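## Task

Take the three relays (small transparent boxes with a coloured button on top) out of the black rack and plug each into the empty panel socket named by the label next to it: green goes in K40, orange in K44, blue in K45. Each must be seated fully so it matches the relays already plugged in: button facing the same side as theirs, top at the same height as theirs, and upright. Seating gives no click you can feel. Any relay left in a wrong socket, or sitting on one, fails the job. The panel is loose on the table and has to finish lying flat on it. The relays already in the panel must not end up partly lifted or tilted.

## Robot and tools

Robot: two arms, left_arm and right_arm, each ending in a five-finger hand (the left hand mirrors the right). Cameras: cam_high (fixed, above the table), cam_left_wrist and cam_right_wrist (carried on the hands), each 504x504 pixels.

Frames. Scene frame: origin at table-top height, midway between the arms; +x points out over the table, +z up, left_arm on the +y side. Bases sit near (-0.054, +0.496, 0) for left_arm and (-0.058, -0.504, 0) for right_arm. Hand positions, orientations and velocities in results are in each arm's own base frame; fixed cameras and the table use the scene frame. The hand point sits 0.05 m in front of the palm and 0.15 m out from the wrist flange. Its +z runs along the straight fingers, +y comes out of the palm, +x goes across the palm away from the thumb on the right hand and toward the thumb on the left hand. Straight fingertips reach about 0.06-0.07 m past the point along +z and lie 0.06 m behind it along -y. A bracket on the little-finger side of the wrist can strike things, and with the palm down the wrist may hang up to 0.11 m below the point.

The 28-number row (used by execute_actions and move): one row covers both arms. Positions 1-6: left_arm dx, dy, dz, rx, ry, rz. Positions 7-14: left hand little, ring, middle, index, thumb_bend, thumb_turn, force_limit, speed. Positions 15-28: the same fourteen for right_arm. All values lie in [-1, 1]. The pose six are an offset, not a pose: they count from that arm's Hand target as it was when the action or move began, along the Hand target's own axes. 1.0 equals 0.6 m for dx/dy/dz and 180 degrees for rx/ry/rz, which together form a single rotation vector. Six zeros keep an arm at its Hand target. Finger numbers are absolute targets: -1 straight/open, +1 curled/closed; thumb_turn -1 is beside the palm, +1 opposite the fingers. force_limit maps -1..+1 to about 0..10 N at the fingertip (0..15 N for the two thumb motors). speed rises from near zero at -1 to full at +0.48 and above. The hand numbers never mean 'no change': resend the last eight you used for that hand (or, before any, its hand_measured plus hand_force_limit and hand_speed). A thumb turned fully across lets the hand wrap objects roughly 0.035-0.065 m thick.

Tools:
- execute_actions(actions, cameras): actions is a list of actions; each action is up to 15 rows, one per 1/30 s step, and a short action repeats its final row to fill 15 steps. Every row in an action counts from that action's starting Hand target, so repeating an offset keeps moving further. cameras: list of names, ["all"], or []; an empty actions list returns all images by default.
- move(target, speed, blend, stop_force, zero, blocking, cameras): target is one 28-number row or a list of up to 15 rows, every row an offset from the same starting Hand targets. Paths are straight lines and do not avoid obstacles. speed: m/s, 0.002-3.6, default 0.25 (turning capped at twice that in rad/s), one value or one per target. blend: corner rounding in m for lists, default 0 (stop at each). stop_force: N, 3-120, shared by both arms; an arm's path ends when its wrist sensor feels that much push against its travel; unreliable when the hand rotates, and light loose parts can move unfelt. zero (only with stop_force): re-zero before moving, default true. blocking=false returns early but cannot be combined with stop_force. The result adds a move: line with the outcome (done, off_target, moving, held, fault) and any limits (paced = pose clipped, held = steps withheld).
- wait(seconds 0-10, cameras): lets time pass while holding commands.
- stop(cameras): brakes a running move.
- zoom_image(camera, region [x0, y0, x1, y1] in pixels, at most 504 each way): enlarges part of the newest image.
- show_instructions(): shows the reference pages.
- zero_wrist_force(arm): takes current wrist readings as the new zero.
- finished_scene(scene): ends the current scene; irreversible.

Reading results: end_effector_position (m) and quat are per base frame; Hand target is the last commanded pose after clipping, the base for the next offsets, and the hand often rests slightly short of it. Orientation commands are clipped to within 32 degrees of the measured one per step. hand_measured, hand_stopped_by (moving, target, force, stalled, fault) and hand_load_n (fingertip N, positive when pushed open) list six values in motor order. Wrist force and torque are in the hand axes; a third line shows the peak since the previous report. Joint velocities marked within noise mean the arm is still.

Cautions: an arm halts for 10 s if contact torque reaches a joint limit (139 N m big joints, 26 N m wrists) or outside force reaches about 150 N; arms are stiff, so aim only slightly past a hard contact and move slowly near it. Keep the arms and hands from touching each other; the clearance check does not always prevent it. Avoid steering a path close to an arm's own base. Do not drop or release moving parts, slam, or squeeze fingers hard; close gently (speed -0.94 or lower). Nothing may fall off the table; keep the loose panel flat and do not disturb seated relays. Long stretched holds heat motors; a MOTOR HOT line warns, and 85 °C brakes the arm.

Each tool is called after ">>>" as name(argument=value, ...) on one line, values as JSON.

Reference images:

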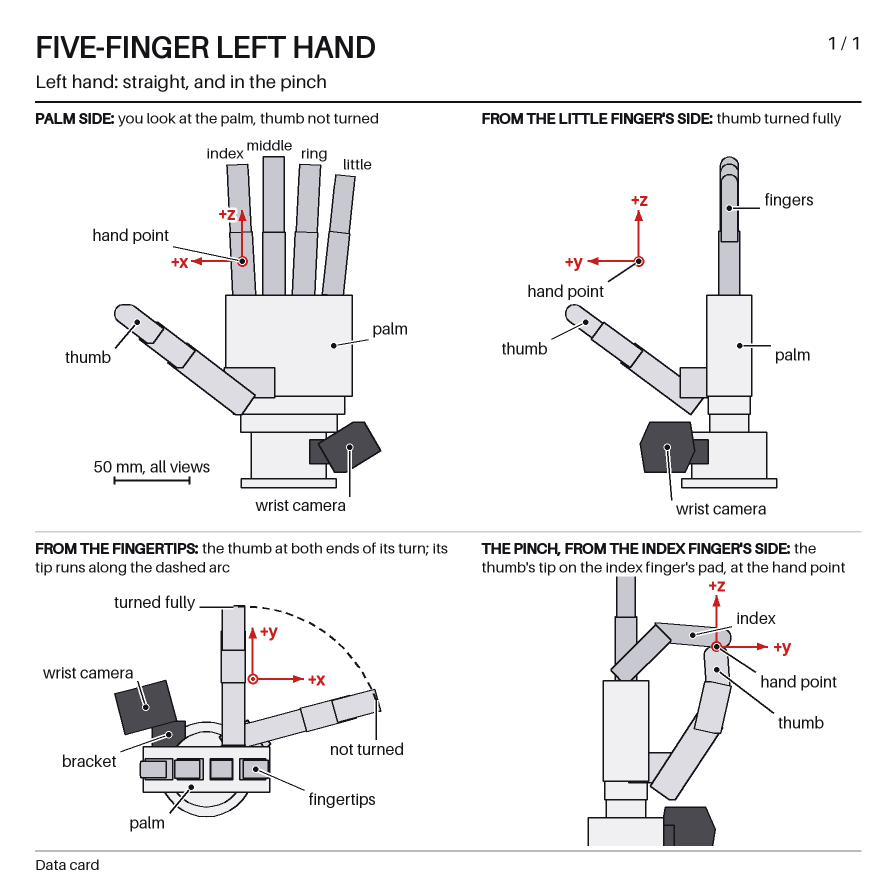

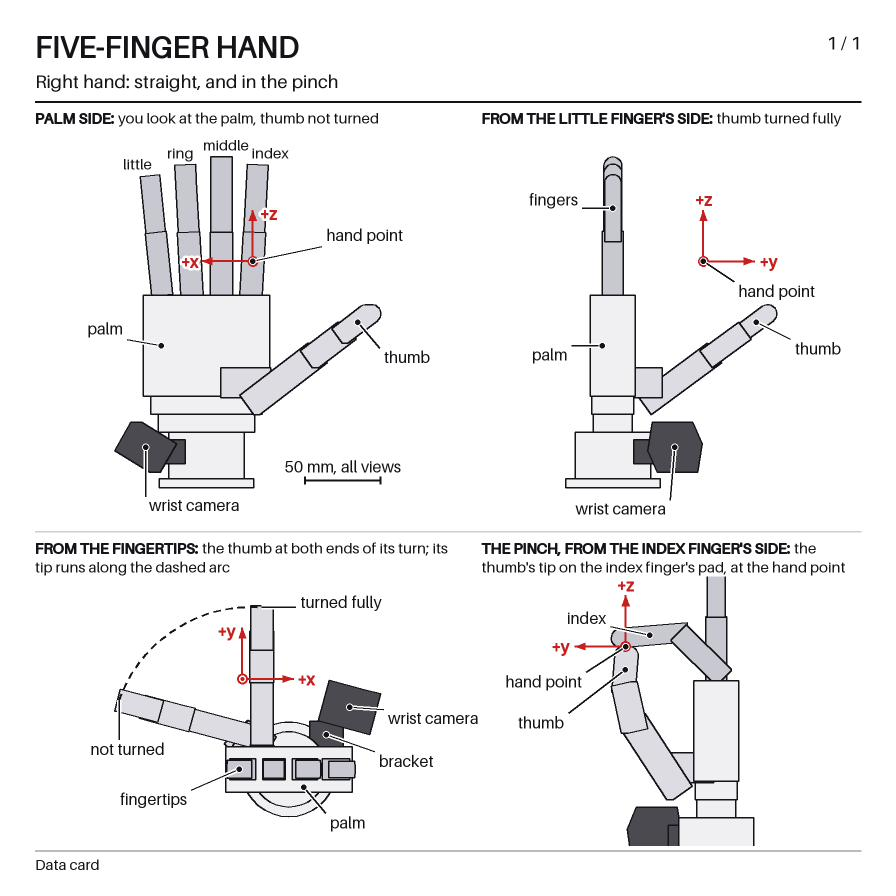

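## Session

>>> execute_actions(actions=[])

Scene clock: 0.00 s.
left_arm: end_effector_position=(+0.6602, -0.4203, +0.1160) hand_measured=(-1.000, -1.000, -1.000, -1.000, -1.000, -1.000) hand_load_n=(+0.0, +0.0, +0.0, +0.0, +0.0, +0.0) hand_stopped_by=(target, target, target, target, target, target) hand_force_limit=0.00 hand_speed=-0.80 end_effector_quat_wxyz=(-0.131, -0.388, -0.576, +0.708) | right_arm: end_effector_position=(+0.3440, +0.2027, +0.2421) hand_measured=(-1.000, -1.000, -1.000, -1.000, -1.000, -1.000) hand_load_n=(+0.0, +0.0, +0.0, +0.0, +0.0, +0.0) hand_stopped_by=(target, target, target, target, target, target) hand_force_limit=0.00 hand_speed=-0.80 end_effector_quat_wxyz=(-0.245, -0.196, +0.932, -0.182)
Joint positions: left_arm=[3.078 -2.863 -0.835 0.45 -0.348 0.875] | right_arm=[0.251 -1.078 1.365 1.818 1.902 -1.643]
Joint velocities: within noise
Joint torques (N m): no reading
Wrist force (N): no reading
Wrist torque (N m): no reading
Wrist force, peak (N): no reading
Hand target: left_arm +0.6602, -0.4203, +0.1160; -0.131, -0.388, -0.576, +0.708 | right_arm +0.3440, +0.2027, +0.2421; -0.245, -0.196, +0.932, -0.182
camera_calibration:
cam_left_wrist: T_world_to_cam=[[-0.797596, 0.321551, 0.510339, 0.608375], [-0.181942, 0.678409, -0.7118, 0.477342], [-0.575099, -0.66058, -0.482592, 0.274367], [0, 0, 0, 1]] pos_world=[0.729873, -0.338216, 0.161702]
cam_right_wrist: T_world_to_cam=[[-0.64568, 0.759675, -0.0774031, 0.0817587], [0.760895, 0.631536, -0.148998, -0.342195], [-0.0643073, -0.155101, -0.985803, 0.408974], [0, 0, 0, 1]] pos_world=[0.339464, 0.21743, 0.35851]

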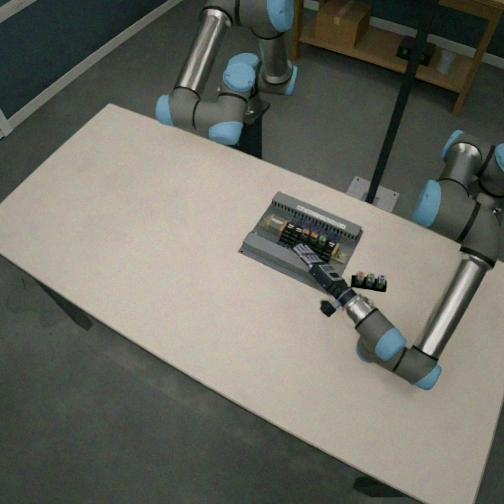

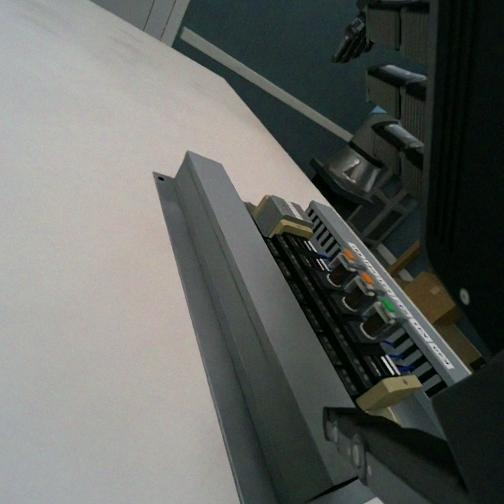

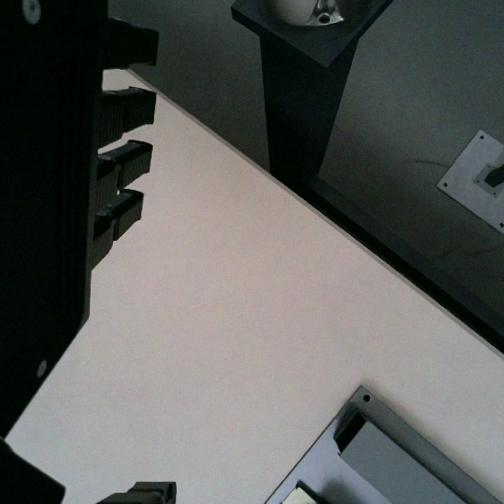

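>>> zoom_image(camera="cam_high", region=[230, 180, 400, 320])

Scaled by 2.965.

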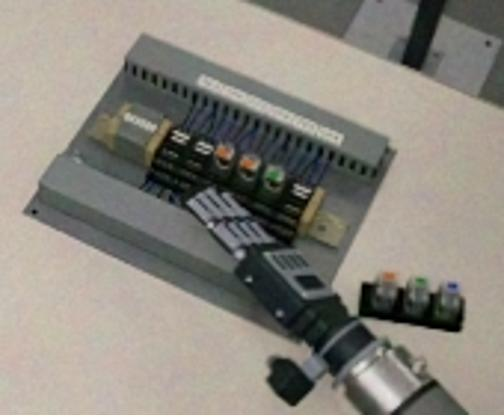

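>>> zoom_image(camera="cam_left_wrist", region=[240, 180, 460, 400])

Scaled by 2.291.

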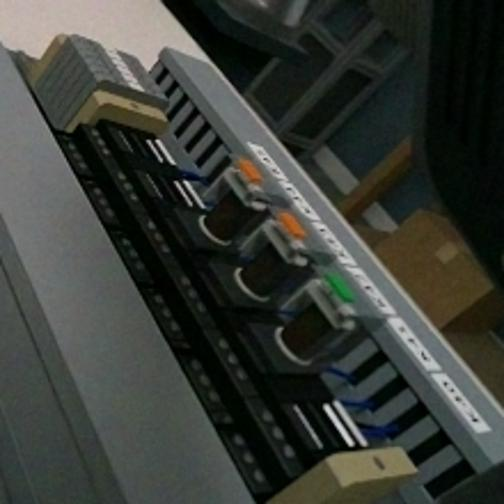

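>>> move(target=[[-0.1751,-0.1785,0.0089,0,0,0,-1,-1,-1,-1,-1,-1,0,-0.4,0,0,0,0,0,0,-1,-1,-1,-1,-1,-1,0,-0.8],[0.0529,-0.3555,0.1862,-0.401,-0.671,-0.296,-1,-1,-1,-1,-1,-1,0,-0.4,0,0,0,0,0,0,-1,-1,-1,-1,-1,-1,0,-0.8]], speed=[0.2,0.25], blend=[0.03,0], cameras=["cam_left_wrist","cam_high"])

Scene clock: 51.10 s.
left_arm: end_effector_position=(+0.4598, -0.4499, +0.2501) hand_measured=(-1.000, -1.000, -1.000, -1.000, -1.000, -1.000) hand_load_n=(+0.0, +0.0, +0.0, +0.0, +0.5, +0.0) hand_stopped_by=(target, target, target, target, target, target) hand_force_limit=0.00 hand_speed=-0.40 end_effector_quat_wxyz=(-0.418, +0.708, -0.507, +0.259) | right_arm: end_effector_position=(+0.3440, +0.2027, +0.2421) hand_measured=(-1.000, -1.000, -1.000, -1.000, -1.000, -1.000) hand_load_n=(+0.5, +0.0, +0.0, +0.0, +0.0, +0.0) hand_stopped_by=(target, target, target, target, target, target) hand_force_limit=0.00 hand_speed=-0.80 end_effector_quat_wxyz=(-0.245, -0.196, +0.932, -0.182)
Joint positions: left_arm=[2.324 -1.864 -1.774 -0.549 2.501 -0.879] | right_arm=[0.251 -1.078 1.365 1.818 1.902 -1.643]
Joint torques (N m): left_arm=[9.36 17.3 22.7 0.58 1.63 -1.88] | right_arm=[0.07 -34.26 -17.08 2.95 0.62 0.02]
Wrist force (N): left_arm=[0.3 -0.7 -0.7] | right_arm=[-0.1 0.2 -0.1]
Wrist torque (N m): left_arm=[0.01 0.25 0.00] | right_arm=[0.03 0.01 0.00]
Wrist force, peak (N): left_arm=[1.4 1.7 -0.2] | right_arm=[-0.2 0.7 -0.3]
Hand target: left_arm +0.4599, -0.4499, +0.2501; -0.418, +0.708, -0.506, +0.259 | right_arm +0.3440, +0.2027, +0.2421; -0.245, -0.196, +0.932, -0.182
Off the commanded pose: left_arm 0.000 m, 0 deg | right_arm 0.000 m, 0 deg.
move: done
camera_calibration:
cam_left_wrist: T_world_to_cam=[[0.607423, -0.094222, 0.788771, -0.513127], [-0.267804, -0.959103, 0.0916635, -0.341693], [0.747876, -0.266914, -0.607814, -0.195508], [0, 0, 0, 1]] pos_world=[0.366394, -0.428251, 0.317228]
Images, in order (width x height): cam_high 504x504, cam_left_wrist 504x504.

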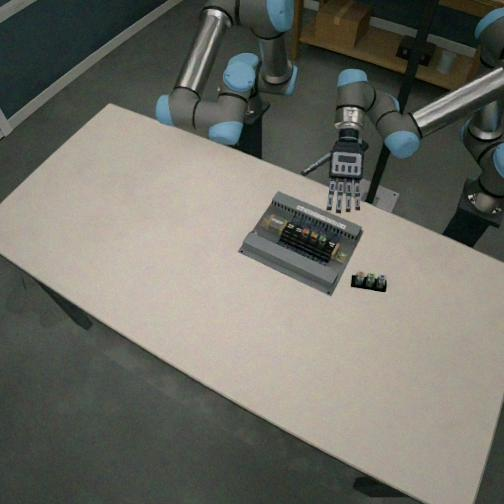

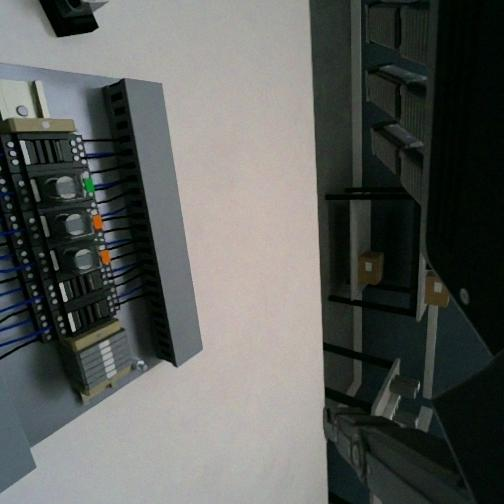

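>>> zoom_image(camera="cam_left_wrist", region=[0, 60, 220, 280])

>>> zoom_image(camera="cam_left_wrist", region=[0, 240, 220, 460])

Scaled by 2.291.

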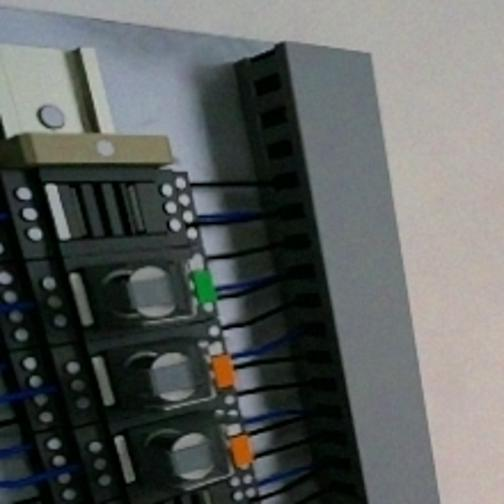

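Scaled by 2.291.

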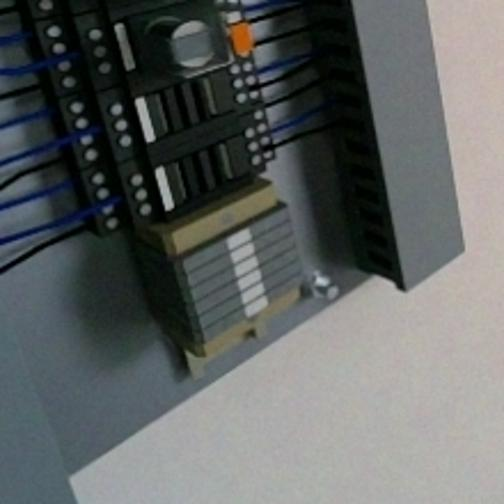

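>>> move(target=[[-0.23,-0.06,0.12,0,0,0,-1,-1,-1,-0.1,-0.95,0.6,0,-0.4,0,0,0,0,0,0,-1,-1,-1,-1,-1,-1,0,-0.8]], speed=0.25, cameras=["cam_left_wrist"])

Scene clock: 100.10 s.
left_arm: end_effector_position=(+0.4861, -0.2923, +0.2514) hand_measured=(-1.000, -1.000, -1.000, -0.100, -0.950, +0.600) hand_load_n=(+0.0, +0.0, +0.0, +0.0, +0.0, +0.0) hand_stopped_by=(target, target, target, target, target, target) hand_force_limit=0.00 hand_speed=-0.40 end_effector_quat_wxyz=(-0.418, +0.708, -0.506, +0.259) | right_arm: end_effector_position=(+0.3440, +0.2027, +0.2421) hand_measured=(-1.000, -1.000, -1.000, -1.000, -1.000, -1.000) hand_load_n=(+0.0, +0.0, +0.0, +0.0, +0.0, +0.0) hand_stopped_by=(target, target, target, target, target, target) hand_force_limit=0.00 hand_speed=-0.80 end_effector_quat_wxyz=(-0.245, -0.196, +0.932, -0.182)
Joint positions: left_arm=[2.606 -1.671 -2.071 -0.19 2.328 -0.541] | right_arm=[0.251 -1.078 1.365 1.818 1.902 -1.643]
Joint torques (N m): left_arm=[9.17 21.45 13.52 4.14 -0.42 2.19] | right_arm=[-0.47 -33.45 -17.51 2.76 0.66 -0.1]
Wrist force (N): left_arm=[0.0 -0.8 -1.3] | right_arm=[0.1 0.3 -0.2]
Wrist torque (N m): left_arm=[0.01 0.26 0.03] | right_arm=[0.06 0.00 0.01]
Wrist force, peak (N): left_arm=[1.7 -0.5 -1.9] | right_arm=[0.3 0.4 -0.3]
Hand target: left_arm +0.4861, -0.2923, +0.2514; -0.418, +0.708, -0.506, +0.259 | right_arm +0.3440, +0.2027, +0.2421; -0.245, -0.196, +0.932, -0.182
Off the commanded pose: left_arm 0.000 m, 0 deg | right_arm 0.000 m, 0 deg.
move: done
camera_calibration:
cam_left_wrist: T_world_to_cam=[[0.607449, -0.0941573, 0.788759, -0.515267], [-0.267691, -0.959135, 0.0916613, -0.183667], [0.747896, -0.266823, -0.60783, -0.172299], [0, 0, 0, 1]] pos_world=[0.392694, -0.270651, 0.318528]
Images, in order (width x height): cam_left_wrist 504x504.

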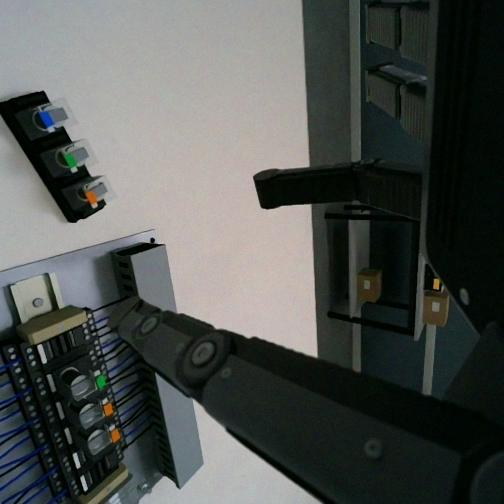

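>>> zoom_image(camera="cam_left_wrist", region=[0, 80, 150, 230])

>>> zoom_image(camera="cam_left_wrist", region=[0, 230, 220, 450])

Scaled by 3.360.

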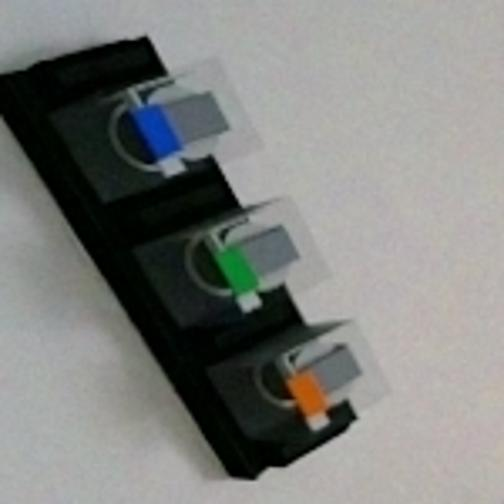

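Scaled by 2.291.

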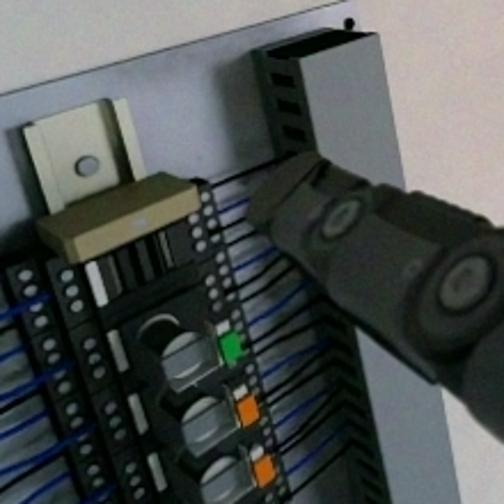

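>>> move(target=[[-0.0297,0.1467,0.1838,0.0007,0.0114,0.0069,-1,-1,-1,-0.2,-0.95,0.6,0,-0.4,0,0,0,0,0,0,-1,-1,-1,-1,-1,-1,0,-0.8]], speed=0.2, cameras=["cam_left_wrist"])

Scene clock: 179.17 s.
left_arm: end_effector_position=(+0.5228, -0.2514, +0.1203) hand_measured=(-1.000, -1.000, -1.000, -0.200, -0.950, +0.600) hand_load_n=(+0.0, +0.0, +0.0, +0.0, +0.0, -0.5) hand_stopped_by=(target, target, target, target, target, target) hand_force_limit=0.00 hand_speed=-0.40 end_effector_quat_wxyz=(-0.412, +0.698, -0.521, +0.268) end_effector_velocity=(+0.000, +0.000, +0.000) end_effector_angular_velocity=(-0.002, -0.004, +0.000) | right_arm: end_effector_position=(+0.3440, +0.2027, +0.2421) hand_measured=(-1.000, -1.000, -1.000, -1.000, -1.000, -1.000) hand_load_n=(+0.0, +0.0, +0.0, +0.0, +0.0, +0.0) hand_stopped_by=(target, target, target, target, target, target) hand_force_limit=0.00 hand_speed=-0.80 end_effector_quat_wxyz=(-0.245, -0.196, +0.932, -0.182)
Joint positions: left_arm=[2.742 -1.946 -2.205 0.318 2.196 -0.385] | right_arm=[0.251 -1.078 1.365 1.818 1.902 -1.643]
Joint velocities: left_arm=[0 -0.001 0 0.005 0 0] | right_arm=[within noise]
Joint torques (N m): left_arm=[0.41 13.49 16.46 4.15 0.18 -0.42] | right_arm=[0.02 -33.93 -16.88 2.95 0.62 -0.02]
Wrist force (N): left_arm=[0.5 -0.8 -0.9] | right_arm=[0.0 -0.1 -0.1]
Wrist torque (N m): left_arm=[-0.02 0.21 0.04] | right_arm=[-0.02 0.00 0.00]
Wrist force, peak (N): left_arm=[0.6 -2.4 -2.5] | right_arm=[-0.3 0.4 -0.3]
Hand target: left_arm +0.5228, -0.2514, +0.1202; -0.412, +0.698, -0.521, +0.268 | right_arm +0.3440, +0.2027, +0.2421; -0.245, -0.196, +0.932, -0.182
Off the commanded pose: left_arm 0.000 m, 0 deg | right_arm 0.000 m, 0 deg.
move: done
camera_calibration:
cam_left_wrist: T_world_to_cam=[[0.602962, -0.119457, 0.788776, -0.434375], [-0.307579, -0.947095, 0.0916887, -0.0987893], [0.736092, -0.297896, -0.607804, -0.270241], [0, 0, 0, 1]] pos_world=[0.430448, -0.225956, 0.187428]
Images, in order (width x height): cam_left_wrist 504x504.

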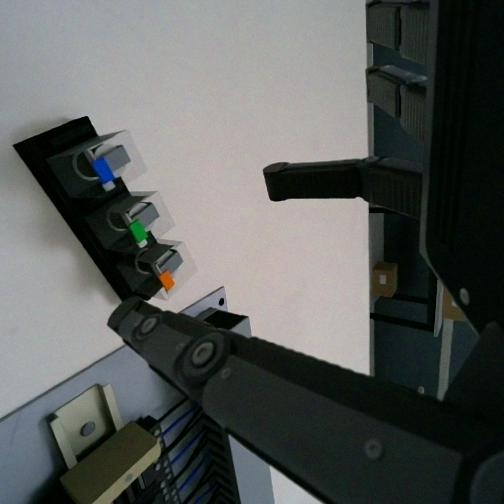

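>>> move(target=[[0.0067,0.1,0.0602,0,0,0,-1,-1,-1,-0.2,-0.95,0.6,0,-0.4,0,0,0,0,0,0,-1,-1,-1,-1,-1,-1,0,-0.8]], speed=0.12, stop_force=8, cameras=["cam_left_wrist"])

Scene clock: 192.97 s.
left_arm: end_effector_position=(+0.5227, -0.2515, +0.0501) hand_measured=(-1.000, -1.000, -1.000, -0.200, -0.950, +0.600) hand_load_n=(+0.0, +0.0, +0.0, +0.0, +0.0, +0.0) hand_stopped_by=(target, target, target, target, target, target) hand_force_limit=0.00 hand_speed=-0.40 end_effector_quat_wxyz=(-0.412, +0.698, -0.521, +0.268) | right_arm: end_effector_position=(+0.3440, +0.2027, +0.2421) hand_measured=(-1.000, -1.000, -1.000, -1.000, -1.000, -1.000) hand_load_n=(+0.0, +0.0, +0.0, +0.0, +0.0, +0.0) hand_stopped_by=(target, target, target, target, target, target) hand_force_limit=0.00 hand_speed=-0.80 end_effector_quat_wxyz=(-0.245, -0.196, +0.932, -0.182)
Joint positions: left_arm=[2.742 -2.131 -2.22 0.518 2.196 -0.385] | right_arm=[0.251 -1.078 1.365 1.818 1.902 -1.643]
Joint torques (N m): left_arm=[-9.03 16.78 17.91 4.14 1.38 2.12] | right_arm=[-0.75 -33.01 -17.59 2.87 0.64 -0.05]
Wrist force (N): left_arm=[0.1 -0.8 -1.0] | right_arm=[-0.2 0.2 -0.1]
Wrist torque (N m): left_arm=[-0.03 0.26 0.00] | right_arm=[0.03 0.03 0.00]
Wrist force, peak (N): left_arm=[0.1 -1.9 -1.6] | right_arm=[-0.1 0.5 -0.3]
Hand target: left_arm +0.5227, -0.2515, +0.0501; -0.412, +0.698, -0.521, +0.268 | right_arm +0.3440, +0.2027, +0.2421; -0.245, -0.196, +0.932, -0.182
Off the commanded pose: left_arm 0.000 m, 0 deg | right_arm 0.000 m, 0 deg.
move: done
camera_calibration:
cam_left_wrist: T_world_to_cam=[[0.603002, -0.119453, 0.788745, -0.378968], [-0.307661, -0.947059, 0.0917799, -0.0924456], [0.736025, -0.29801, -0.60783, -0.312859], [0, 0, 0, 1]] pos_world=[0.430348, -0.226055, 0.117228]
Images, in order (width x height): cam_left_wrist 504x504.

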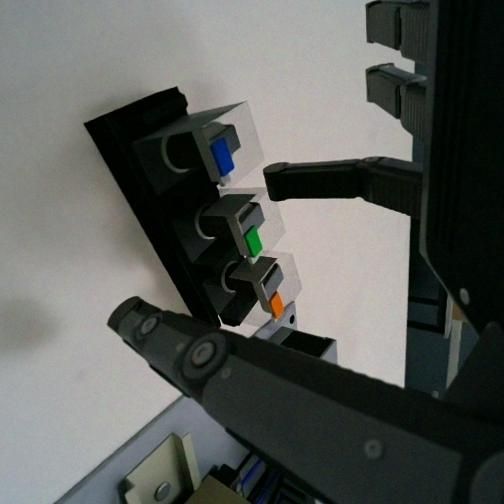

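>>> move(target=[[0.0029,0.0428,0.0258,0,0,0,-1,-1,-1,-0.2,-0.95,0.6,0,-0.4,0,0,0,0,0,0,-1,-1,-1,-1,-1,-1,0,-0.8]], speed=0.06, stop_force=5, cameras=["cam_left_wrist"])

Scene clock: 207.90 s.
left_arm: end_effector_position=(+0.5226, -0.2516, +0.0244) hand_measured=(-1.000, -1.000, -1.000, -0.200, -0.950, +0.600) hand_load_n=(+0.0, -0.5, -0.5, +0.0, +0.0, +0.0) hand_stopped_by=(target, target, target, target, target, target) hand_force_limit=0.00 hand_speed=-0.40 end_effector_quat_wxyz=(-0.412, +0.698, -0.521, +0.268) | right_arm: end_effector_position=(+0.3440, +0.2027, +0.2421) hand_measured=(-1.000, -1.000, -1.000, -1.000, -1.000, -1.000) hand_load_n=(+0.0, +0.0, +0.0, +0.0, +0.0, +0.0) hand_stopped_by=(target, target, target, target, target, target) hand_force_limit=0.00 hand_speed=-0.80 end_effector_quat_wxyz=(-0.245, -0.196, +0.932, -0.182)
Joint positions: left_arm=[2.742 -2.202 -2.216 0.585 2.196 -0.386] | right_arm=[0.251 -1.078 1.365 1.818 1.902 -1.643]
Joint torques (N m): left_arm=[2.93 18.02 7.12 3.74 0.16 2.21] | right_arm=[-0.47 -33.65 -17.74 2.88 0.8 0.08]
Wrist force (N): left_arm=[0.1 -3.1 -1.9] | right_arm=[-0.1 0.3 -0.2]
Wrist torque (N m): left_arm=[-0.22 0.24 0.05] | right_arm=[0.06 0.02 0.01]
Wrist force, peak (N): left_arm=[-5.8 -42.3 -29.5] | right_arm=[-0.2 0.5 -0.3]
Hand target: left_arm +0.5226, -0.2516, +0.0244; -0.412, +0.698, -0.521, +0.268 (not the last commanded pose) | right_arm +0.3440, +0.2027, +0.2421; -0.245, -0.196, +0.932, -0.182
Off the commanded pose: left_arm 0.004 m, 0 deg | right_arm 0.000 m, 0 deg.
move: contact (left_arm)
camera_calibration:
cam_left_wrist: T_world_to_cam=[[0.603231, -0.119462, 0.788569, -0.358721], [-0.307647, -0.947055, 0.0918686, -0.0901309], [0.735843, -0.298019, -0.608045, -0.328311], [0, 0, 0, 1]] pos_world=[0.430249, -0.226055, 0.091529]
Images, in order (width x height): cam_left_wrist 504x504.

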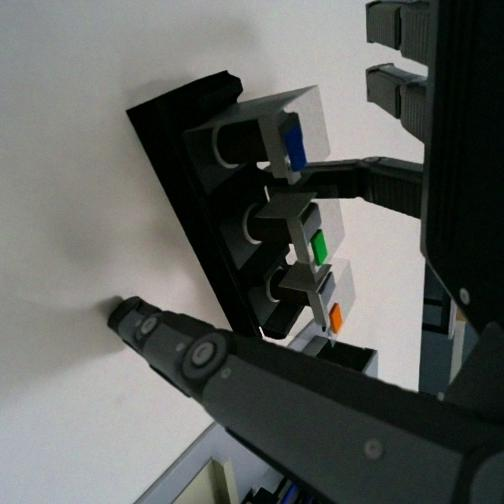

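>>> move(target=[[-0.0003,-0.0043,-0.0026,0,0,0,-1,-1,-1,-0.15,-0.75,0.6,0,-0.4,0,0,0,0,0,0,-1,-1,-1,-1,-1,-1,0,-0.8],[0.0004,0.0057,0.0034,0,0,0,-1,-1,-1,-0.15,-0.75,0.6,0,-0.4,0,0,0,0,0,0,-1,-1,-1,-1,-1,-1,0,-0.8]], speed=0.02, cameras=["cam_left_wrist"])

>>> zoom_image(camera="cam_left_wrist", region=[100, 60, 380, 340])

Scene clock: 220.00 s.
left_arm: end_effector_position=(+0.5227, -0.2516, +0.0205) hand_measured=(-1.000, -1.000, -1.000, -0.150, -0.750, +0.600) hand_load_n=(+0.0, +0.0, +0.0, +0.0, -0.5, -2.0) hand_stopped_by=(target, target, target, target, target, target) hand_force_limit=0.00 hand_speed=-0.40 end_effector_quat_wxyz=(-0.412, +0.698, -0.521, +0.268) end_effector_velocity=(+0.000, +0.000, +0.000) end_effector_angular_velocity=(+0.002, +0.004, +0.000) | right_arm: end_effector_position=(+0.3440, +0.2027, +0.2421) hand_measured=(-1.000, -1.000, -1.000, -1.000, -1.000, -1.000) hand_load_n=(+0.0, +0.0, +0.0, +0.0, +0.0, +0.0) hand_stopped_by=(target, target, target, target, target, target) hand_force_limit=0.00 hand_speed=-0.80 end_effector_quat_wxyz=(-0.245, -0.196, +0.932, -0.182)
Joint positions: left_arm=[2.742 -2.214 -2.215 0.596 2.196 -0.386] | right_arm=[0.251 -1.078 1.365 1.818 1.902 -1.643]
Joint velocities: left_arm=[0 0.003 0 -0.007 0 0.001] | right_arm=[within noise]
Joint torques (N m): left_arm=[-7.49 24.21 1.4 -5.27 -0.08 -1.29] | right_arm=[-0.46 -32.75 -17.63 2.91 0.63 0]
Wrist force (N): left_arm=[-3.8 -32.9 -27.6] | right_arm=[0.1 0.2 -0.1]
Wrist torque (N m): left_arm=[-2.47 0.42 0.26] | right_arm=[0.03 -0.02 0.02]
Wrist force, peak (N): left_arm=[-3.8 -32.9 -27.6] | right_arm=[-0.2 0.5 -0.1]
Hand target: left_arm +0.5226, -0.2516, +0.0205; -0.412, +0.698, -0.521, +0.268 | right_arm +0.3440, +0.2027, +0.2421; -0.245, -0.196, +0.932, -0.182
Off the commanded pose: left_arm 0.000 m, 0 deg | right_arm 0.000 m, 0 deg.
move: done
camera_calibration:
cam_left_wrist: T_world_to_cam=[[0.602987, -0.119381, 0.788768, -0.355539], [-0.307532, -0.947104, 0.0917526, -0.089823], [0.736092, -0.297897, -0.607804, -0.330783], [0, 0, 0, 1]] pos_world=[0.430248, -0.226056, 0.0876282]
Images, in order (width x height): cam_left_wrist 504x504.

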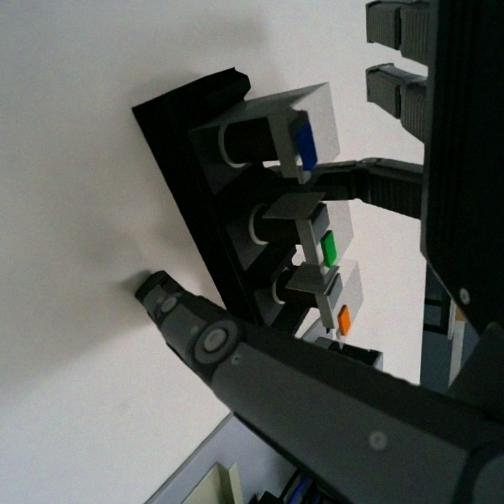

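Scaled by 1.800.

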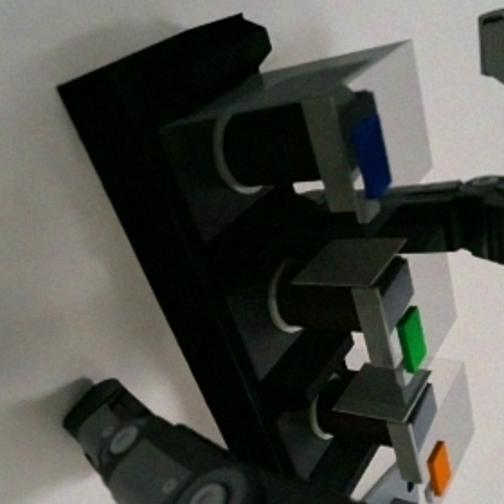

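>>> move(target=[[-0.0005,-0.0078,-0.0047,0,0,0,-1,-1,-1,-0.15,-0.75,0.6,0,-0.4,0,0,0,0,0,0,-1,-1,-1,-1,-1,-1,0,-0.8]], speed=0.03)

Scene clock: 234.30 s.
left_arm: end_effector_position=(+0.5226, -0.2516, +0.0260) hand_measured=(-1.000, -1.000, -1.000, -0.150, -0.750, +0.600) hand_load_n=(+0.5, +0.0, +0.0, +0.0, +0.0, +0.0) hand_stopped_by=(target, target, target, target, target, target) hand_force_limit=0.00 hand_speed=-0.40 end_effector_quat_wxyz=(-0.412, +0.698, -0.521, +0.268) | right_arm: end_effector_position=(+0.3440, +0.2027, +0.2421) hand_measured=(-1.000, -1.000, -1.000, -1.000, -1.000, -1.000) hand_load_n=(+0.0, +0.0, +0.0, +0.0, +0.0, +0.0) hand_stopped_by=(target, target, target, target, target, target) hand_force_limit=0.00 hand_speed=-0.80 end_effector_quat_wxyz=(-0.245, -0.196, +0.932, -0.182)
Joint positions: left_arm=[2.742 -2.198 -2.216 0.581 2.196 -0.386] | right_arm=[0.251 -1.078 1.365 1.818 1.902 -1.643]
Joint torques (N m): left_arm=[-6.02 21.07 3 3.73 1.76 -0.58] | right_arm=[-0.77 -32.66 -17.79 2.81 0.68 0]
Wrist force (N): left_arm=[0.4 -1.1 -0.6] | right_arm=[0.0 0.1 -0.2]
Wrist torque (N m): left_arm=[-0.10 0.22 0.05] | right_arm=[0.04 0.01 0.00]
Wrist force, peak (N): left_arm=[-3.9 -33.4 -27.9] | right_arm=[-0.1 0.5 -0.2]
Hand target: left_arm +0.5226, -0.2516, +0.0259; -0.412, +0.698, -0.521, +0.268 | right_arm +0.3440, +0.2027, +0.2421; -0.245, -0.196, +0.932, -0.182
Off the commanded pose: left_arm 0.000 m, 0 deg | right_arm 0.000 m, 0 deg.
move: done

>>> move(target=[[0.0001,0.0018,0.0011,0,0,0,-1,-1,-1,-0.15,-0.65,0.6,-0.5,-0.8,0,0,0,0,0,0,-1,-1,-1,-1,-1,-1,0,-0.8]], speed=0.01, stop_force=4)

>>> move(target=[[0,0,0,0,0,0,-1,-1,-1,0.1,-0.65,0.6,-0.5,-0.93,0,0,0,0,0,0,-1,-1,-1,-1,-1,-1,0,-0.8]])

>>> move(target=[[0,0,0,0,0,0,-1,-1,-1,0.1,-0.4,0.6,-0.5,-0.93,0,0,0,0,0,0,-1,-1,-1,-1,-1,-1,0,-0.8]], cameras=["cam_left_wrist"])

>>> zoom_image(camera="cam_left_wrist", region=[100, 60, 380, 340])

Scene clock: 248.23 s.
left_arm: end_effector_position=(+0.5226, -0.2516, +0.0246) hand_measured=(-1.000, -1.000, -1.000, -0.150, -0.650, +0.600) hand_load_n=(+0.0, +0.0, +0.0, +0.0, +0.0, +0.0) hand_stopped_by=(target, target, target, target, target, target) hand_force_limit=-0.50 hand_speed=-0.80 end_effector_quat_wxyz=(-0.412, +0.698, -0.521, +0.268) | right_arm: end_effector_position=(+0.3440, +0.2027, +0.2421) hand_measured=(-1.000, -1.000, -1.000, -1.000, -1.000, -1.000) hand_load_n=(+0.0, +0.0, +0.0, +0.0, +0.0, +0.0) hand_stopped_by=(target, target, target, target, target, target) hand_force_limit=0.00 hand_speed=-0.80 end_effector_quat_wxyz=(-0.245, -0.196, +0.932, -0.182)
Joint positions: left_arm=[2.742 -2.202 -2.216 0.585 2.196 -0.386] | right_arm=[0.251 -1.078 1.365 1.818 1.902 -1.643]
Joint torques (N m): left_arm=[2.7 32.67 14.84 1.31 0.65 -0.31] | right_arm=[0.17 -31.98 -18.6 2.91 0.69 0.08]
Wrist force (N): left_arm=[0.5 -1.0 -0.8] | right_arm=[-0.3 0.2 -0.2]
Wrist torque (N m): left_arm=[-0.06 0.20 0.05] | right_arm=[0.03 0.05 -0.01]
Wrist force, peak (N): left_arm=[0.5 -1.2 -1.0] | right_arm=[-0.3 0.4 -0.3]
Hand target: left_arm +0.5226, -0.2516, +0.0247; -0.412, +0.698, -0.521, +0.268 | right_arm +0.3440, +0.2027, +0.2421; -0.245, -0.196, +0.932, -0.182
Off the commanded pose: left_arm 0.000 m, 0 deg | right_arm 0.000 m, 0 deg.
move: done

Scene clock: 249.53 s.
left_arm: end_effector_position=(+0.5226, -0.2516, +0.0247) hand_measured=(-1.000, -1.000, -1.000, +0.052, -0.650, +0.600) hand_load_n=(+0.0, +0.0, -0.5, +2.5, +2.0, +0.0) hand_stopped_by=(target, target, target, force, target, target) hand_force_limit=-0.50 hand_speed=-0.93 end_effector_quat_wxyz=(-0.412, +0.698, -0.521, +0.268) | right_arm: end_effector_position=(+0.3440, +0.2027, +0.2421) hand_measured=(-1.000, -1.000, -1.000, -1.000, -1.000, -1.000) hand_load_n=(+0.0, +0.0, +0.0, +0.0, +0.0, +0.0) hand_stopped_by=(target, target, target, target, target, target) hand_force_limit=0.00 hand_speed=-0.80 end_effector_quat_wxyz=(-0.245, -0.196, +0.932, -0.182)
Joint positions: left_arm=[2.742 -2.202 -2.216 0.584 2.196 -0.386] | right_arm=[0.251 -1.078 1.365 1.818 1.902 -1.643]
Joint torques (N m): left_arm=[5.31 41.78 13.37 0.6 -0.13 2.1] | right_arm=[0.09 -32.05 -17.61 2.84 0.71 0.1]
Wrist force (N): left_arm=[0.3 -1.6 -1.1] | right_arm=[-0.2 0.2 0.0]
Wrist torque (N m): left_arm=[-0.12 0.24 0.05] | right_arm=[0.02 0.02 0.00]
Wrist force, peak (N): left_arm=[0.3 -1.8 -1.1] | right_arm=[-0.3 0.3 -0.3]
Hand target: left_arm +0.5226, -0.2516, +0.0247; -0.412, +0.698, -0.521, +0.268 | right_arm +0.3440, +0.2027, +0.2421; -0.245, -0.196, +0.932, -0.182
Off the commanded pose: left_arm 0.000 m, 0 deg | right_arm 0.000 m, 0 deg.
move: done

Scene clock: 250.03 s.
left_arm: end_effector_position=(+0.5226, -0.2516, +0.0247) hand_measured=(-1.000, -1.000, -1.000, +0.052, -0.642, +0.600) hand_load_n=(+0.0, +0.0, +0.0, +3.5, +3.5, +0.0) hand_stopped_by=(target, target, target, force, force, target) hand_force_limit=-0.50 hand_speed=-0.93 end_effector_quat_wxyz=(-0.412, +0.698, -0.521, +0.268) | right_arm: end_effector_position=(+0.3440, +0.2027, +0.2421) hand_measured=(-1.000, -1.000, -1.000, -1.000, -1.000, -1.000) hand_load_n=(+0.0, +0.0, +0.0, +0.0, +0.0, +0.0) hand_stopped_by=(target, target, target, target, target, target) hand_force_limit=0.00 hand_speed=-0.80 end_effector_quat_wxyz=(-0.245, -0.196, +0.932, -0.182)
Joint positions: left_arm=[2.742 -2.202 -2.216 0.584 2.196 -0.386] | right_arm=[0.251 -1.078 1.365 1.818 1.902 -1.643]
Joint torques (N m): left_arm=[5.46 43.48 11.63 0.59 -0.25 2.16] | right_arm=[0.24 -32.05 -18.24 2.82 0.76 0.1]
Wrist force (N): left_arm=[0.3 -0.9 -0.7] | right_arm=[-0.2 0.4 -0.1]
Wrist torque (N m): left_arm=[-0.06 0.23 0.04] | right_arm=[0.06 0.03 0.00]
Wrist force, peak (N): left_arm=[0.1 -1.8 -1.4] | right_arm=[-0.2 0.4 -0.1]
Hand target: left_arm +0.5226, -0.2516, +0.0247; -0.412, +0.698, -0.521, +0.268 | right_arm +0.3440, +0.2027, +0.2421; -0.245, -0.196, +0.932, -0.182
Off the commanded pose: left_arm 0.000 m, 0 deg | right_arm 0.000 m, 0 deg.
move: done
camera_calibration:
cam_left_wrist: T_world_to_cam=[[0.603188, -0.119444, 0.788605, -0.358938], [-0.307624, -0.947065, 0.0918504, -0.090169], [0.735889, -0.297996, -0.608002, -0.328147], [0, 0, 0, 1]] pos_world=[0.430249, -0.226055, 0.0918288]
Images, in order (width x height): cam_left_wrist 504x504.

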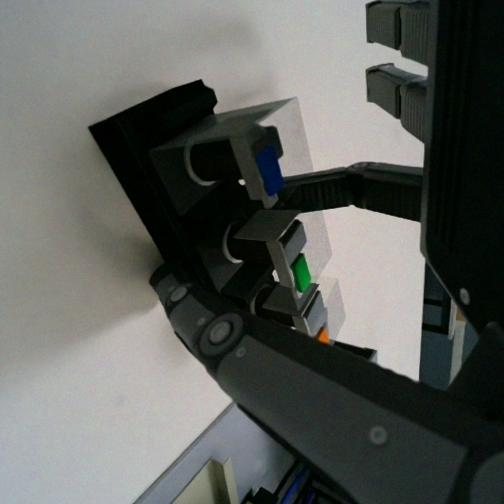

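Scaled by 1.800.

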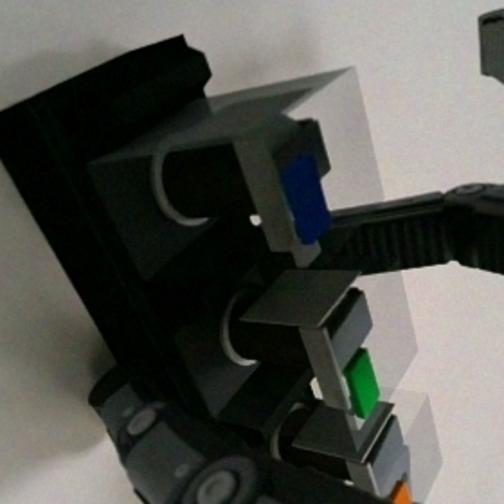

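>>> move(target=[[0,0,0,0,0,0,-1,-1,-1,0.1,-0.3,0.6,0.0,-0.93,0,0,0,0,0,0,-1,-1,-1,-1,-1,-1,0,-0.8]])

>>> move(target=[[-0.1993,-0.0041,0.028,0,0,0,-1,-1,-1,0.1,-0.3,0.6,0.0,-0.93,0,0,0,0,0,0,-1,-1,-1,-1,-1,-1,0,-0.8]], speed=0.05, cameras=["cam_left_wrist","cam_high"])

Scene clock: 295.73 s.
left_arm: end_effector_position=(+0.5226, -0.2516, +0.0247) hand_measured=(-1.000, -1.000, -1.000, +0.052, -0.624, +0.600) hand_load_n=(+0.0, +0.0, +0.0, +8.0, +7.5, +0.5) hand_stopped_by=(target, target, target, force, force, target) hand_force_limit=0.00 hand_speed=-0.93 end_effector_quat_wxyz=(-0.412, +0.698, -0.521, +0.268) | right_arm: end_effector_position=(+0.3440, +0.2027, +0.2421) hand_measured=(-1.000, -1.000, -1.000, -1.000, -1.000, -1.000) hand_load_n=(+0.0, +0.0, +0.0, +0.0, +0.0, +0.0) hand_stopped_by=(target, target, target, target, target, target) hand_force_limit=0.00 hand_speed=-0.80 end_effector_quat_wxyz=(-0.245, -0.196, +0.932, -0.182)
Joint positions: left_arm=[2.742 -2.202 -2.216 0.584 2.196 -0.386] | right_arm=[0.251 -1.078 1.365 1.818 1.902 -1.643]
Joint torques (N m): left_arm=[5.32 42.32 6.03 0.53 -0.15 2.18] | right_arm=[-0.48 -31.89 -18.72 2.88 0.58 0.09]
Wrist force (N): left_arm=[0.2 -1.5 -1.0] | right_arm=[-0.1 0.5 -0.1]
Wrist torque (N m): left_arm=[-0.05 0.23 0.04] | right_arm=[0.07 0.01 0.01]
Wrist force, peak (N): left_arm=[0.3 -1.5 -1.3] | right_arm=[-0.4 0.4 -0.2]
Hand target: left_arm +0.5226, -0.2516, +0.0247; -0.412, +0.698, -0.521, +0.268 | right_arm +0.3440, +0.2027, +0.2421; -0.245, -0.196, +0.932, -0.182
Off the commanded pose: left_arm 0.000 m, 0 deg | right_arm 0.000 m, 0 deg.
move: done

Scene clock: 298.47 s.
left_arm: end_effector_position=(+0.4998, -0.1329, +0.0249) hand_measured=(-1.000, -1.000, -1.000, +0.052, -0.624, +0.600) hand_load_n=(+0.0, +0.0, +0.0, +7.5, +7.0, +0.0) hand_stopped_by=(target, target, target, force, force, target) hand_force_limit=0.00 hand_speed=-0.93 end_effector_quat_wxyz=(-0.412, +0.698, -0.521, +0.268) end_effector_velocity=(+0.000, -0.001, +0.000) end_effector_angular_velocity=(-0.002, +0.000, +0.002) | right_arm: end_effector_position=(+0.3440, +0.2027, +0.2421) hand_measured=(-1.000, -1.000, -1.000, -1.000, -1.000, -1.000) hand_load_n=(+0.0, +0.0, +0.0, +0.0, +0.0, +0.0) hand_stopped_by=(target, target, target, target, target, target) hand_force_limit=0.00 hand_speed=-0.80 end_effector_quat_wxyz=(-0.245, -0.196, +0.932, -0.182)
Joint positions: left_arm=[3.027 -2.165 -2.437 0.866 1.967 -0.189] | right_arm=[0.251 -1.078 1.365 1.818 1.902 -1.643]
Joint velocities: left_arm=[-0.003 0 0.002 -0.004 0.003 -0.005] | right_arm=[within noise]
Joint torques (N m): left_arm=[-9.69 28.63 11.22 0.82 1.49 -2.03] | right_arm=[-0.31 -31.68 -18.51 2.84 0.71 0.08]
Wrist force (N): left_arm=[-0.4 -0.8 -1.0] | right_arm=[-0.2 0.4 -0.1]
Wrist torque (N m): left_arm=[-0.03 0.28 -0.01] | right_arm=[0.07 0.04 0.00]
Wrist force, peak (N): left_arm=[1.2 -1.8 -1.6] | right_arm=[-0.3 0.4 -0.3]
Hand target: left_arm +0.4999, -0.1330, +0.0248; -0.412, +0.698, -0.521, +0.268 | right_arm +0.3440, +0.2027, +0.2421; -0.245, -0.196, +0.932, -0.182
Off the commanded pose: left_arm 0.000 m, 0 deg | right_arm 0.000 m, 0 deg.
move: done
camera_calibration:
cam_left_wrist: T_world_to_cam=[[0.603172, -0.119521, 0.788605, -0.331179], [-0.3076, -0.947084, 0.0917303, 0.01512], [0.735911, -0.297904, -0.608019, -0.275902], [0, 0, 0, 1]] pos_world=[0.407448, -0.107456, 0.0920289]
Images, in order (width x height): cam_high 504x504, cam_left_wrist 504x504.

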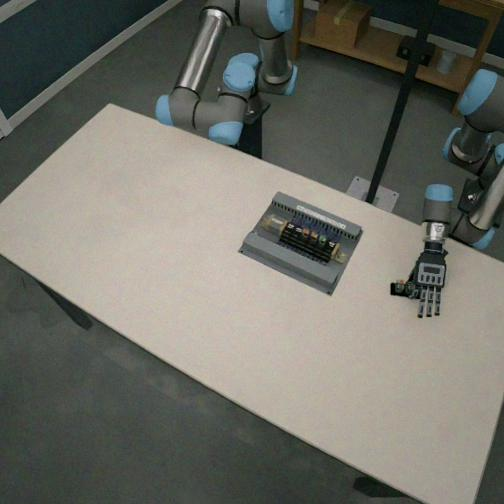

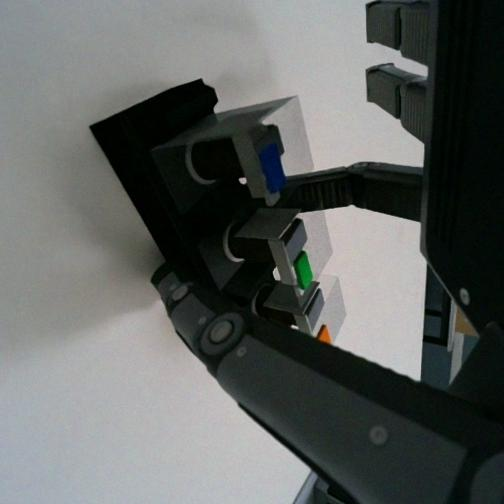

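>>> move(target=[[-0.0085,0.001,-0.0008,-0.0092,-0.1424,-0.0862,-1,-1,-1,0.1,-0.3,0.6,0.0,-0.93,0,0,0,0,0,0,-1,-1,-1,-1,-1,-1,0,-0.8],[-0.0154,0.0042,-0.0053,-0.0184,-0.2848,-0.1724,-1,-1,-1,0.1,-0.3,0.6,0.0,-0.93,0,0,0,0,0,0,-1,-1,-1,-1,-1,-1,0,-0.8]], speed=0.15, cameras=["cam_left_wrist","cam_high"])

Scene clock: 323.93 s.
left_arm: end_effector_position=(+0.4932, -0.1254, +0.0249) hand_measured=(-1.000, -1.000, -1.000, +0.052, -0.624, +0.600) hand_load_n=(+0.0, +0.0, +0.0, +6.0, +6.5, +0.0) hand_stopped_by=(target, target, target, force, force, target) hand_force_limit=0.00 hand_speed=-0.93 end_effector_quat_wxyz=(-0.491, +0.865, -0.102, +0.026) end_effector_velocity=(-0.001, +0.000, +0.000) end_effector_angular_velocity=(+0.001, +0.002, +0.001) | right_arm: end_effector_position=(+0.3440, +0.2027, +0.2421) hand_measured=(-1.000, -1.000, -1.000, -1.000, -1.000, -1.000) hand_load_n=(+0.0, +0.0, +0.0, +0.0, +0.0, +0.0) hand_stopped_by=(target, target, target, target, target, target) hand_force_limit=0.00 hand_speed=-0.80 end_effector_quat_wxyz=(-0.245, -0.196, +0.932, -0.182)
Joint positions: left_arm=[2.792 -2.007 -2.056 -0.936 2.573 -1.842] | right_arm=[0.251 -1.078 1.365 1.818 1.902 -1.643]
Joint velocities: left_arm=[0 0 0 -0.005 0 -0.003] | right_arm=[within noise]
Joint torques (N m): left_arm=[-7.29 16.57 13.19 -0.45 1.65 -1.87] | right_arm=[-0.1 -31.13 -18.58 2.69 0.63 0.1]
Wrist force (N): left_arm=[0.2 -3.2 -2.6] | right_arm=[-0.1 0.1 -0.2]
Wrist torque (N m): left_arm=[-0.05 0.30 -0.03] | right_arm=[0.03 0.02 0.00]
Wrist force, peak (N): left_arm=[0.2 -3.2 -2.6] | right_arm=[-0.3 0.6 0.0]
Hand target: left_arm +0.4931, -0.1255, +0.0248; -0.491, +0.865, -0.102, +0.026 | right_arm +0.3440, +0.2027, +0.2421; -0.245, -0.196, +0.932, -0.182
Off the commanded pose: left_arm 0.000 m, 0 deg | right_arm 0.000 m, 0 deg.
move: done
camera_calibration:
cam_left_wrist: T_world_to_cam=[[0.404377, 0.462024, 0.789312, -0.155273], [0.666445, -0.739898, 0.0916692, -0.434175], [0.626363, 0.488964, -0.607111, -0.116014], [0, 0, 0, 1]] pos_world=[0.42481, -0.192778, 0.091926]
Images, in order (width x height): cam_high 504x504, cam_left_wrist 504x504.

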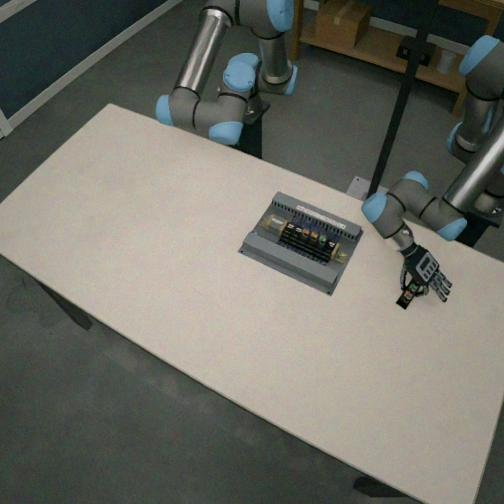

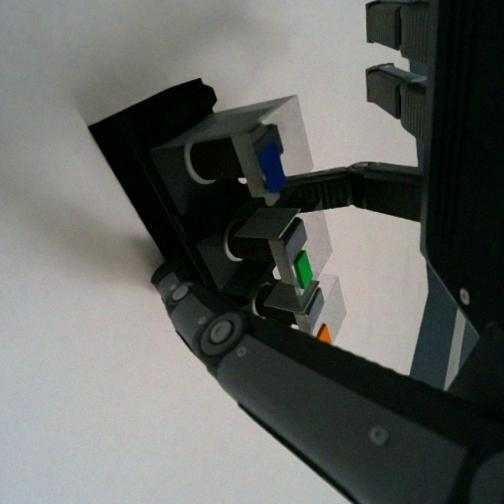

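>>> move(target=[[-0.0086,0.0011,-0.0008,-0.0092,-0.1425,-0.0862,-1,-1,-1,0.1,-0.3,0.6,0.0,-0.93,0,0,0,0,0,0,-1,-1,-1,-1,-1,-1,0,-0.8],[-0.0153,0.0041,-0.0052,-0.0184,-0.2849,-0.1724,-1,-1,-1,0.1,-0.3,0.6,0.0,-0.93,0,0,0,0,0,0,-1,-1,-1,-1,-1,-1,0,-0.8],[-0.0184,0.0085,-0.0121,-0.0276,-0.4274,-0.2586,-1,-1,-1,0.1,-0.3,0.6,0.0,-0.93,0,0,0,0,0,0,-1,-1,-1,-1,-1,-1,0,-0.8],[-0.0185,0.0104,-0.0153,-0.0314,-0.4868,-0.2945,-1,-1,-1,0.1,-0.3,0.6,0.0,-0.93,0,0,0,0,0,0,-1,-1,-1,-1,-1,-1,0,-0.8]], speed=0.15, cameras=["cam_left_wrist","cam_high"])

Scene clock: 345.07 s.
left_arm: end_effector_position=(+0.4800, -0.1340, +0.0249) hand_measured=(-1.000, -1.000, -1.000, +0.052, -0.624, +0.600) hand_load_n=(+0.0, +0.0, +0.0, +6.5, +6.0, +0.5) hand_stopped_by=(target, target, target, force, force, target) hand_force_limit=0.00 hand_speed=-0.93 end_effector_quat_wxyz=(-0.328, +0.620, +0.611, -0.366) | right_arm: end_effector_position=(+0.3440, +0.2027, +0.2421) hand_measured=(-1.000, -1.000, -1.000, -1.000, -1.000, -1.000) hand_load_n=(+0.0, +0.0, +0.0, +0.0, +0.0, +0.0) hand_stopped_by=(target, target, target, target, target, target) hand_force_limit=0.00 hand_speed=-0.80 end_effector_quat_wxyz=(-0.245, -0.196, +0.932, -0.182)
Joint positions: left_arm=[3.113 -2.274 -1.385 -2.08 1.505 -3.118] | right_arm=[0.251 -1.078 1.365 1.818 1.902 -1.643]
Joint torques (N m): left_arm=[-8.96 41.06 25.3 -1.38 -0.42 1.67] | right_arm=[0.44 -30.61 -18.37 2.84 0.8 0.25]
Wrist force (N): left_arm=[0.0 -2.5 -1.1] | right_arm=[-0.1 0.1 -0.2]
Wrist torque (N m): left_arm=[-0.04 0.21 -0.01] | right_arm=[0.03 0.02 0.00]
Wrist force, peak (N): left_arm=[0.3 -3.9 -2.7] | right_arm=[-0.2 0.6 -0.3]
Hand target: left_arm +0.4800, -0.1341, +0.0249; -0.328, +0.620, +0.611, -0.367 | right_arm +0.3440, +0.2027, +0.2421; -0.245, -0.196, +0.932, -0.182
Off the commanded pose: left_arm 0.000 m, 0 deg | right_arm 0.000 m, 0 deg.
move: done
camera_calibration:
cam_left_wrist: T_world_to_cam=[[-0.539261, 0.292777, 0.789607, 0.284279], [0.577104, 0.811324, 0.0933023, -0.181026], [-0.61331, 0.505999, -0.606478, 0.493673], [0, 0, 0, 1]] pos_world=[0.560546, -0.186158, 0.0918233]
Images, in order (width x height): cam_high 504x504, cam_left_wrist 504x504.

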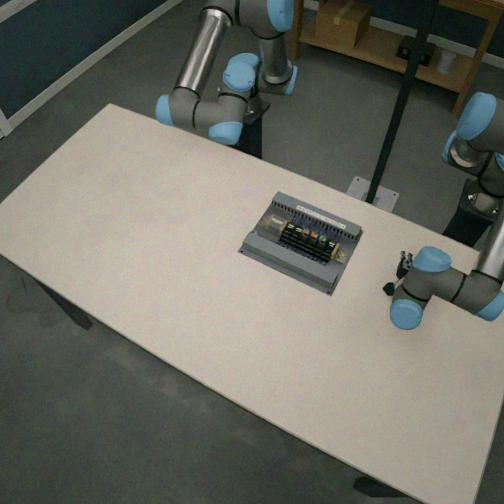

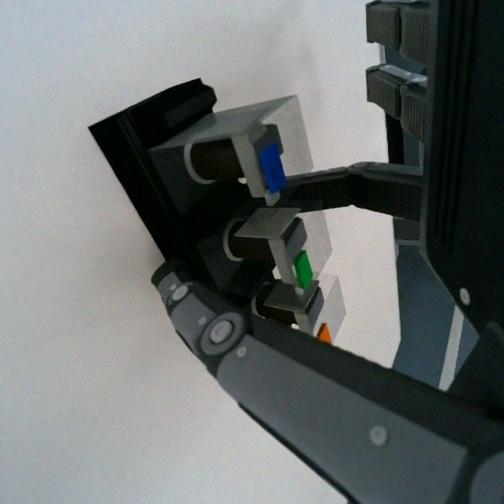

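>>> move(target=[0,0,0,0,0,0,-1,-1,-1,-0.1,-0.7,0.6,0.0,-0.9,0,0,0,0,0,0,-1,-1,-1,-1,-1,-1,0,-0.8], speed=0.05, cameras=["cam_high","cam_left_wrist"])

Scene clock: 378.97 s.
left_arm: end_effector_position=(+0.4800, -0.1341, +0.0249) hand_measured=(-1.000, -1.000, -1.000, -0.100, -0.700, +0.600) hand_load_n=(+0.0, +0.0, +0.0, +0.0, -0.5, +0.0) hand_stopped_by=(target, target, target, target, target, target) hand_force_limit=0.00 hand_speed=-0.90 end_effector_quat_wxyz=(-0.328, +0.620, +0.611, -0.367) | right_arm: end_effector_position=(+0.3440, +0.2027, +0.2421) hand_measured=(-1.000, -1.000, -1.000, -1.000, -1.000, -1.000) hand_load_n=(+0.0, +0.0, +0.0, +0.0, +0.0, +0.0) hand_stopped_by=(target, target, target, target, target, target) hand_force_limit=0.00 hand_speed=-0.80 end_effector_quat_wxyz=(-0.245, -0.196, +0.932, -0.182)
Joint positions: left_arm=[3.113 -2.274 -1.385 -2.08 1.505 -3.118] | right_arm=[0.251 -1.078 1.365 1.818 1.902 -1.643]
Joint torques (N m): left_arm=[-8.22 31.22 24.69 -1.87 -1.28 -1.58] | right_arm=[0.17 -30.52 -19.46 2.7 0.74 0.12]
Wrist force (N): left_arm=[0.5 -0.9 -0.7] | right_arm=[-0.3 0.2 -0.2]
Wrist torque (N m): left_arm=[-0.04 0.20 0.00] | right_arm=[0.04 0.05 -0.01]
Wrist force, peak (N): left_arm=[0.4 -2.5 -1.8] | right_arm=[-0.2 0.6 -0.2]
Hand target: left_arm +0.4800, -0.1341, +0.0249; -0.328, +0.620, +0.611, -0.367 | right_arm +0.3440, +0.2027, +0.2421; -0.245, -0.196, +0.932, -0.182
Off the commanded pose: left_arm 0.000 m, 0 deg | right_arm 0.000 m, 0 deg.
move: done
camera_calibration:
cam_left_wrist: T_world_to_cam=[[-0.539123, 0.292864, 0.789669, 0.284212], [0.577065, 0.811379, 0.0930579, -0.180972], [-0.613467, 0.50586, -0.606435, 0.493731], [0, 0, 0, 1]] pos_world=[0.560546, -0.186158, 0.0918233]
Images, in order (width x height): cam_high 504x504, cam_left_wrist 504x504.

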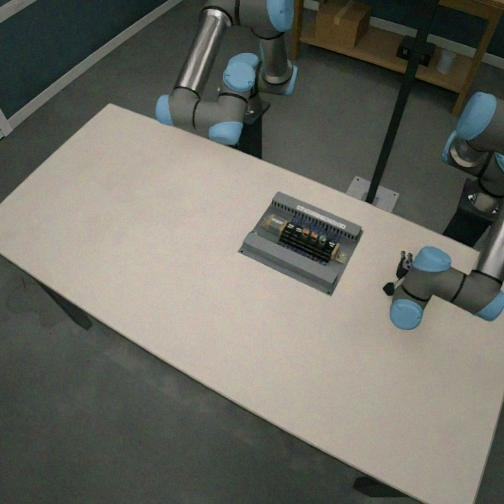

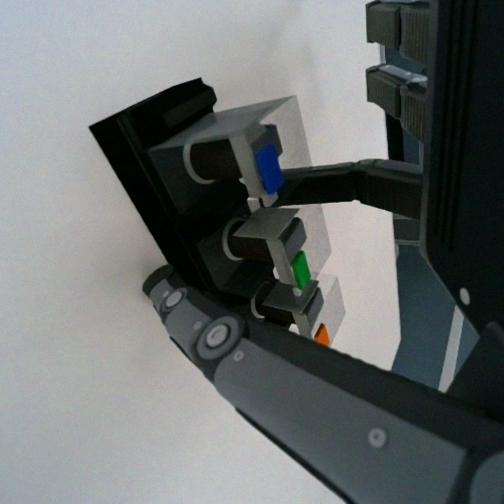

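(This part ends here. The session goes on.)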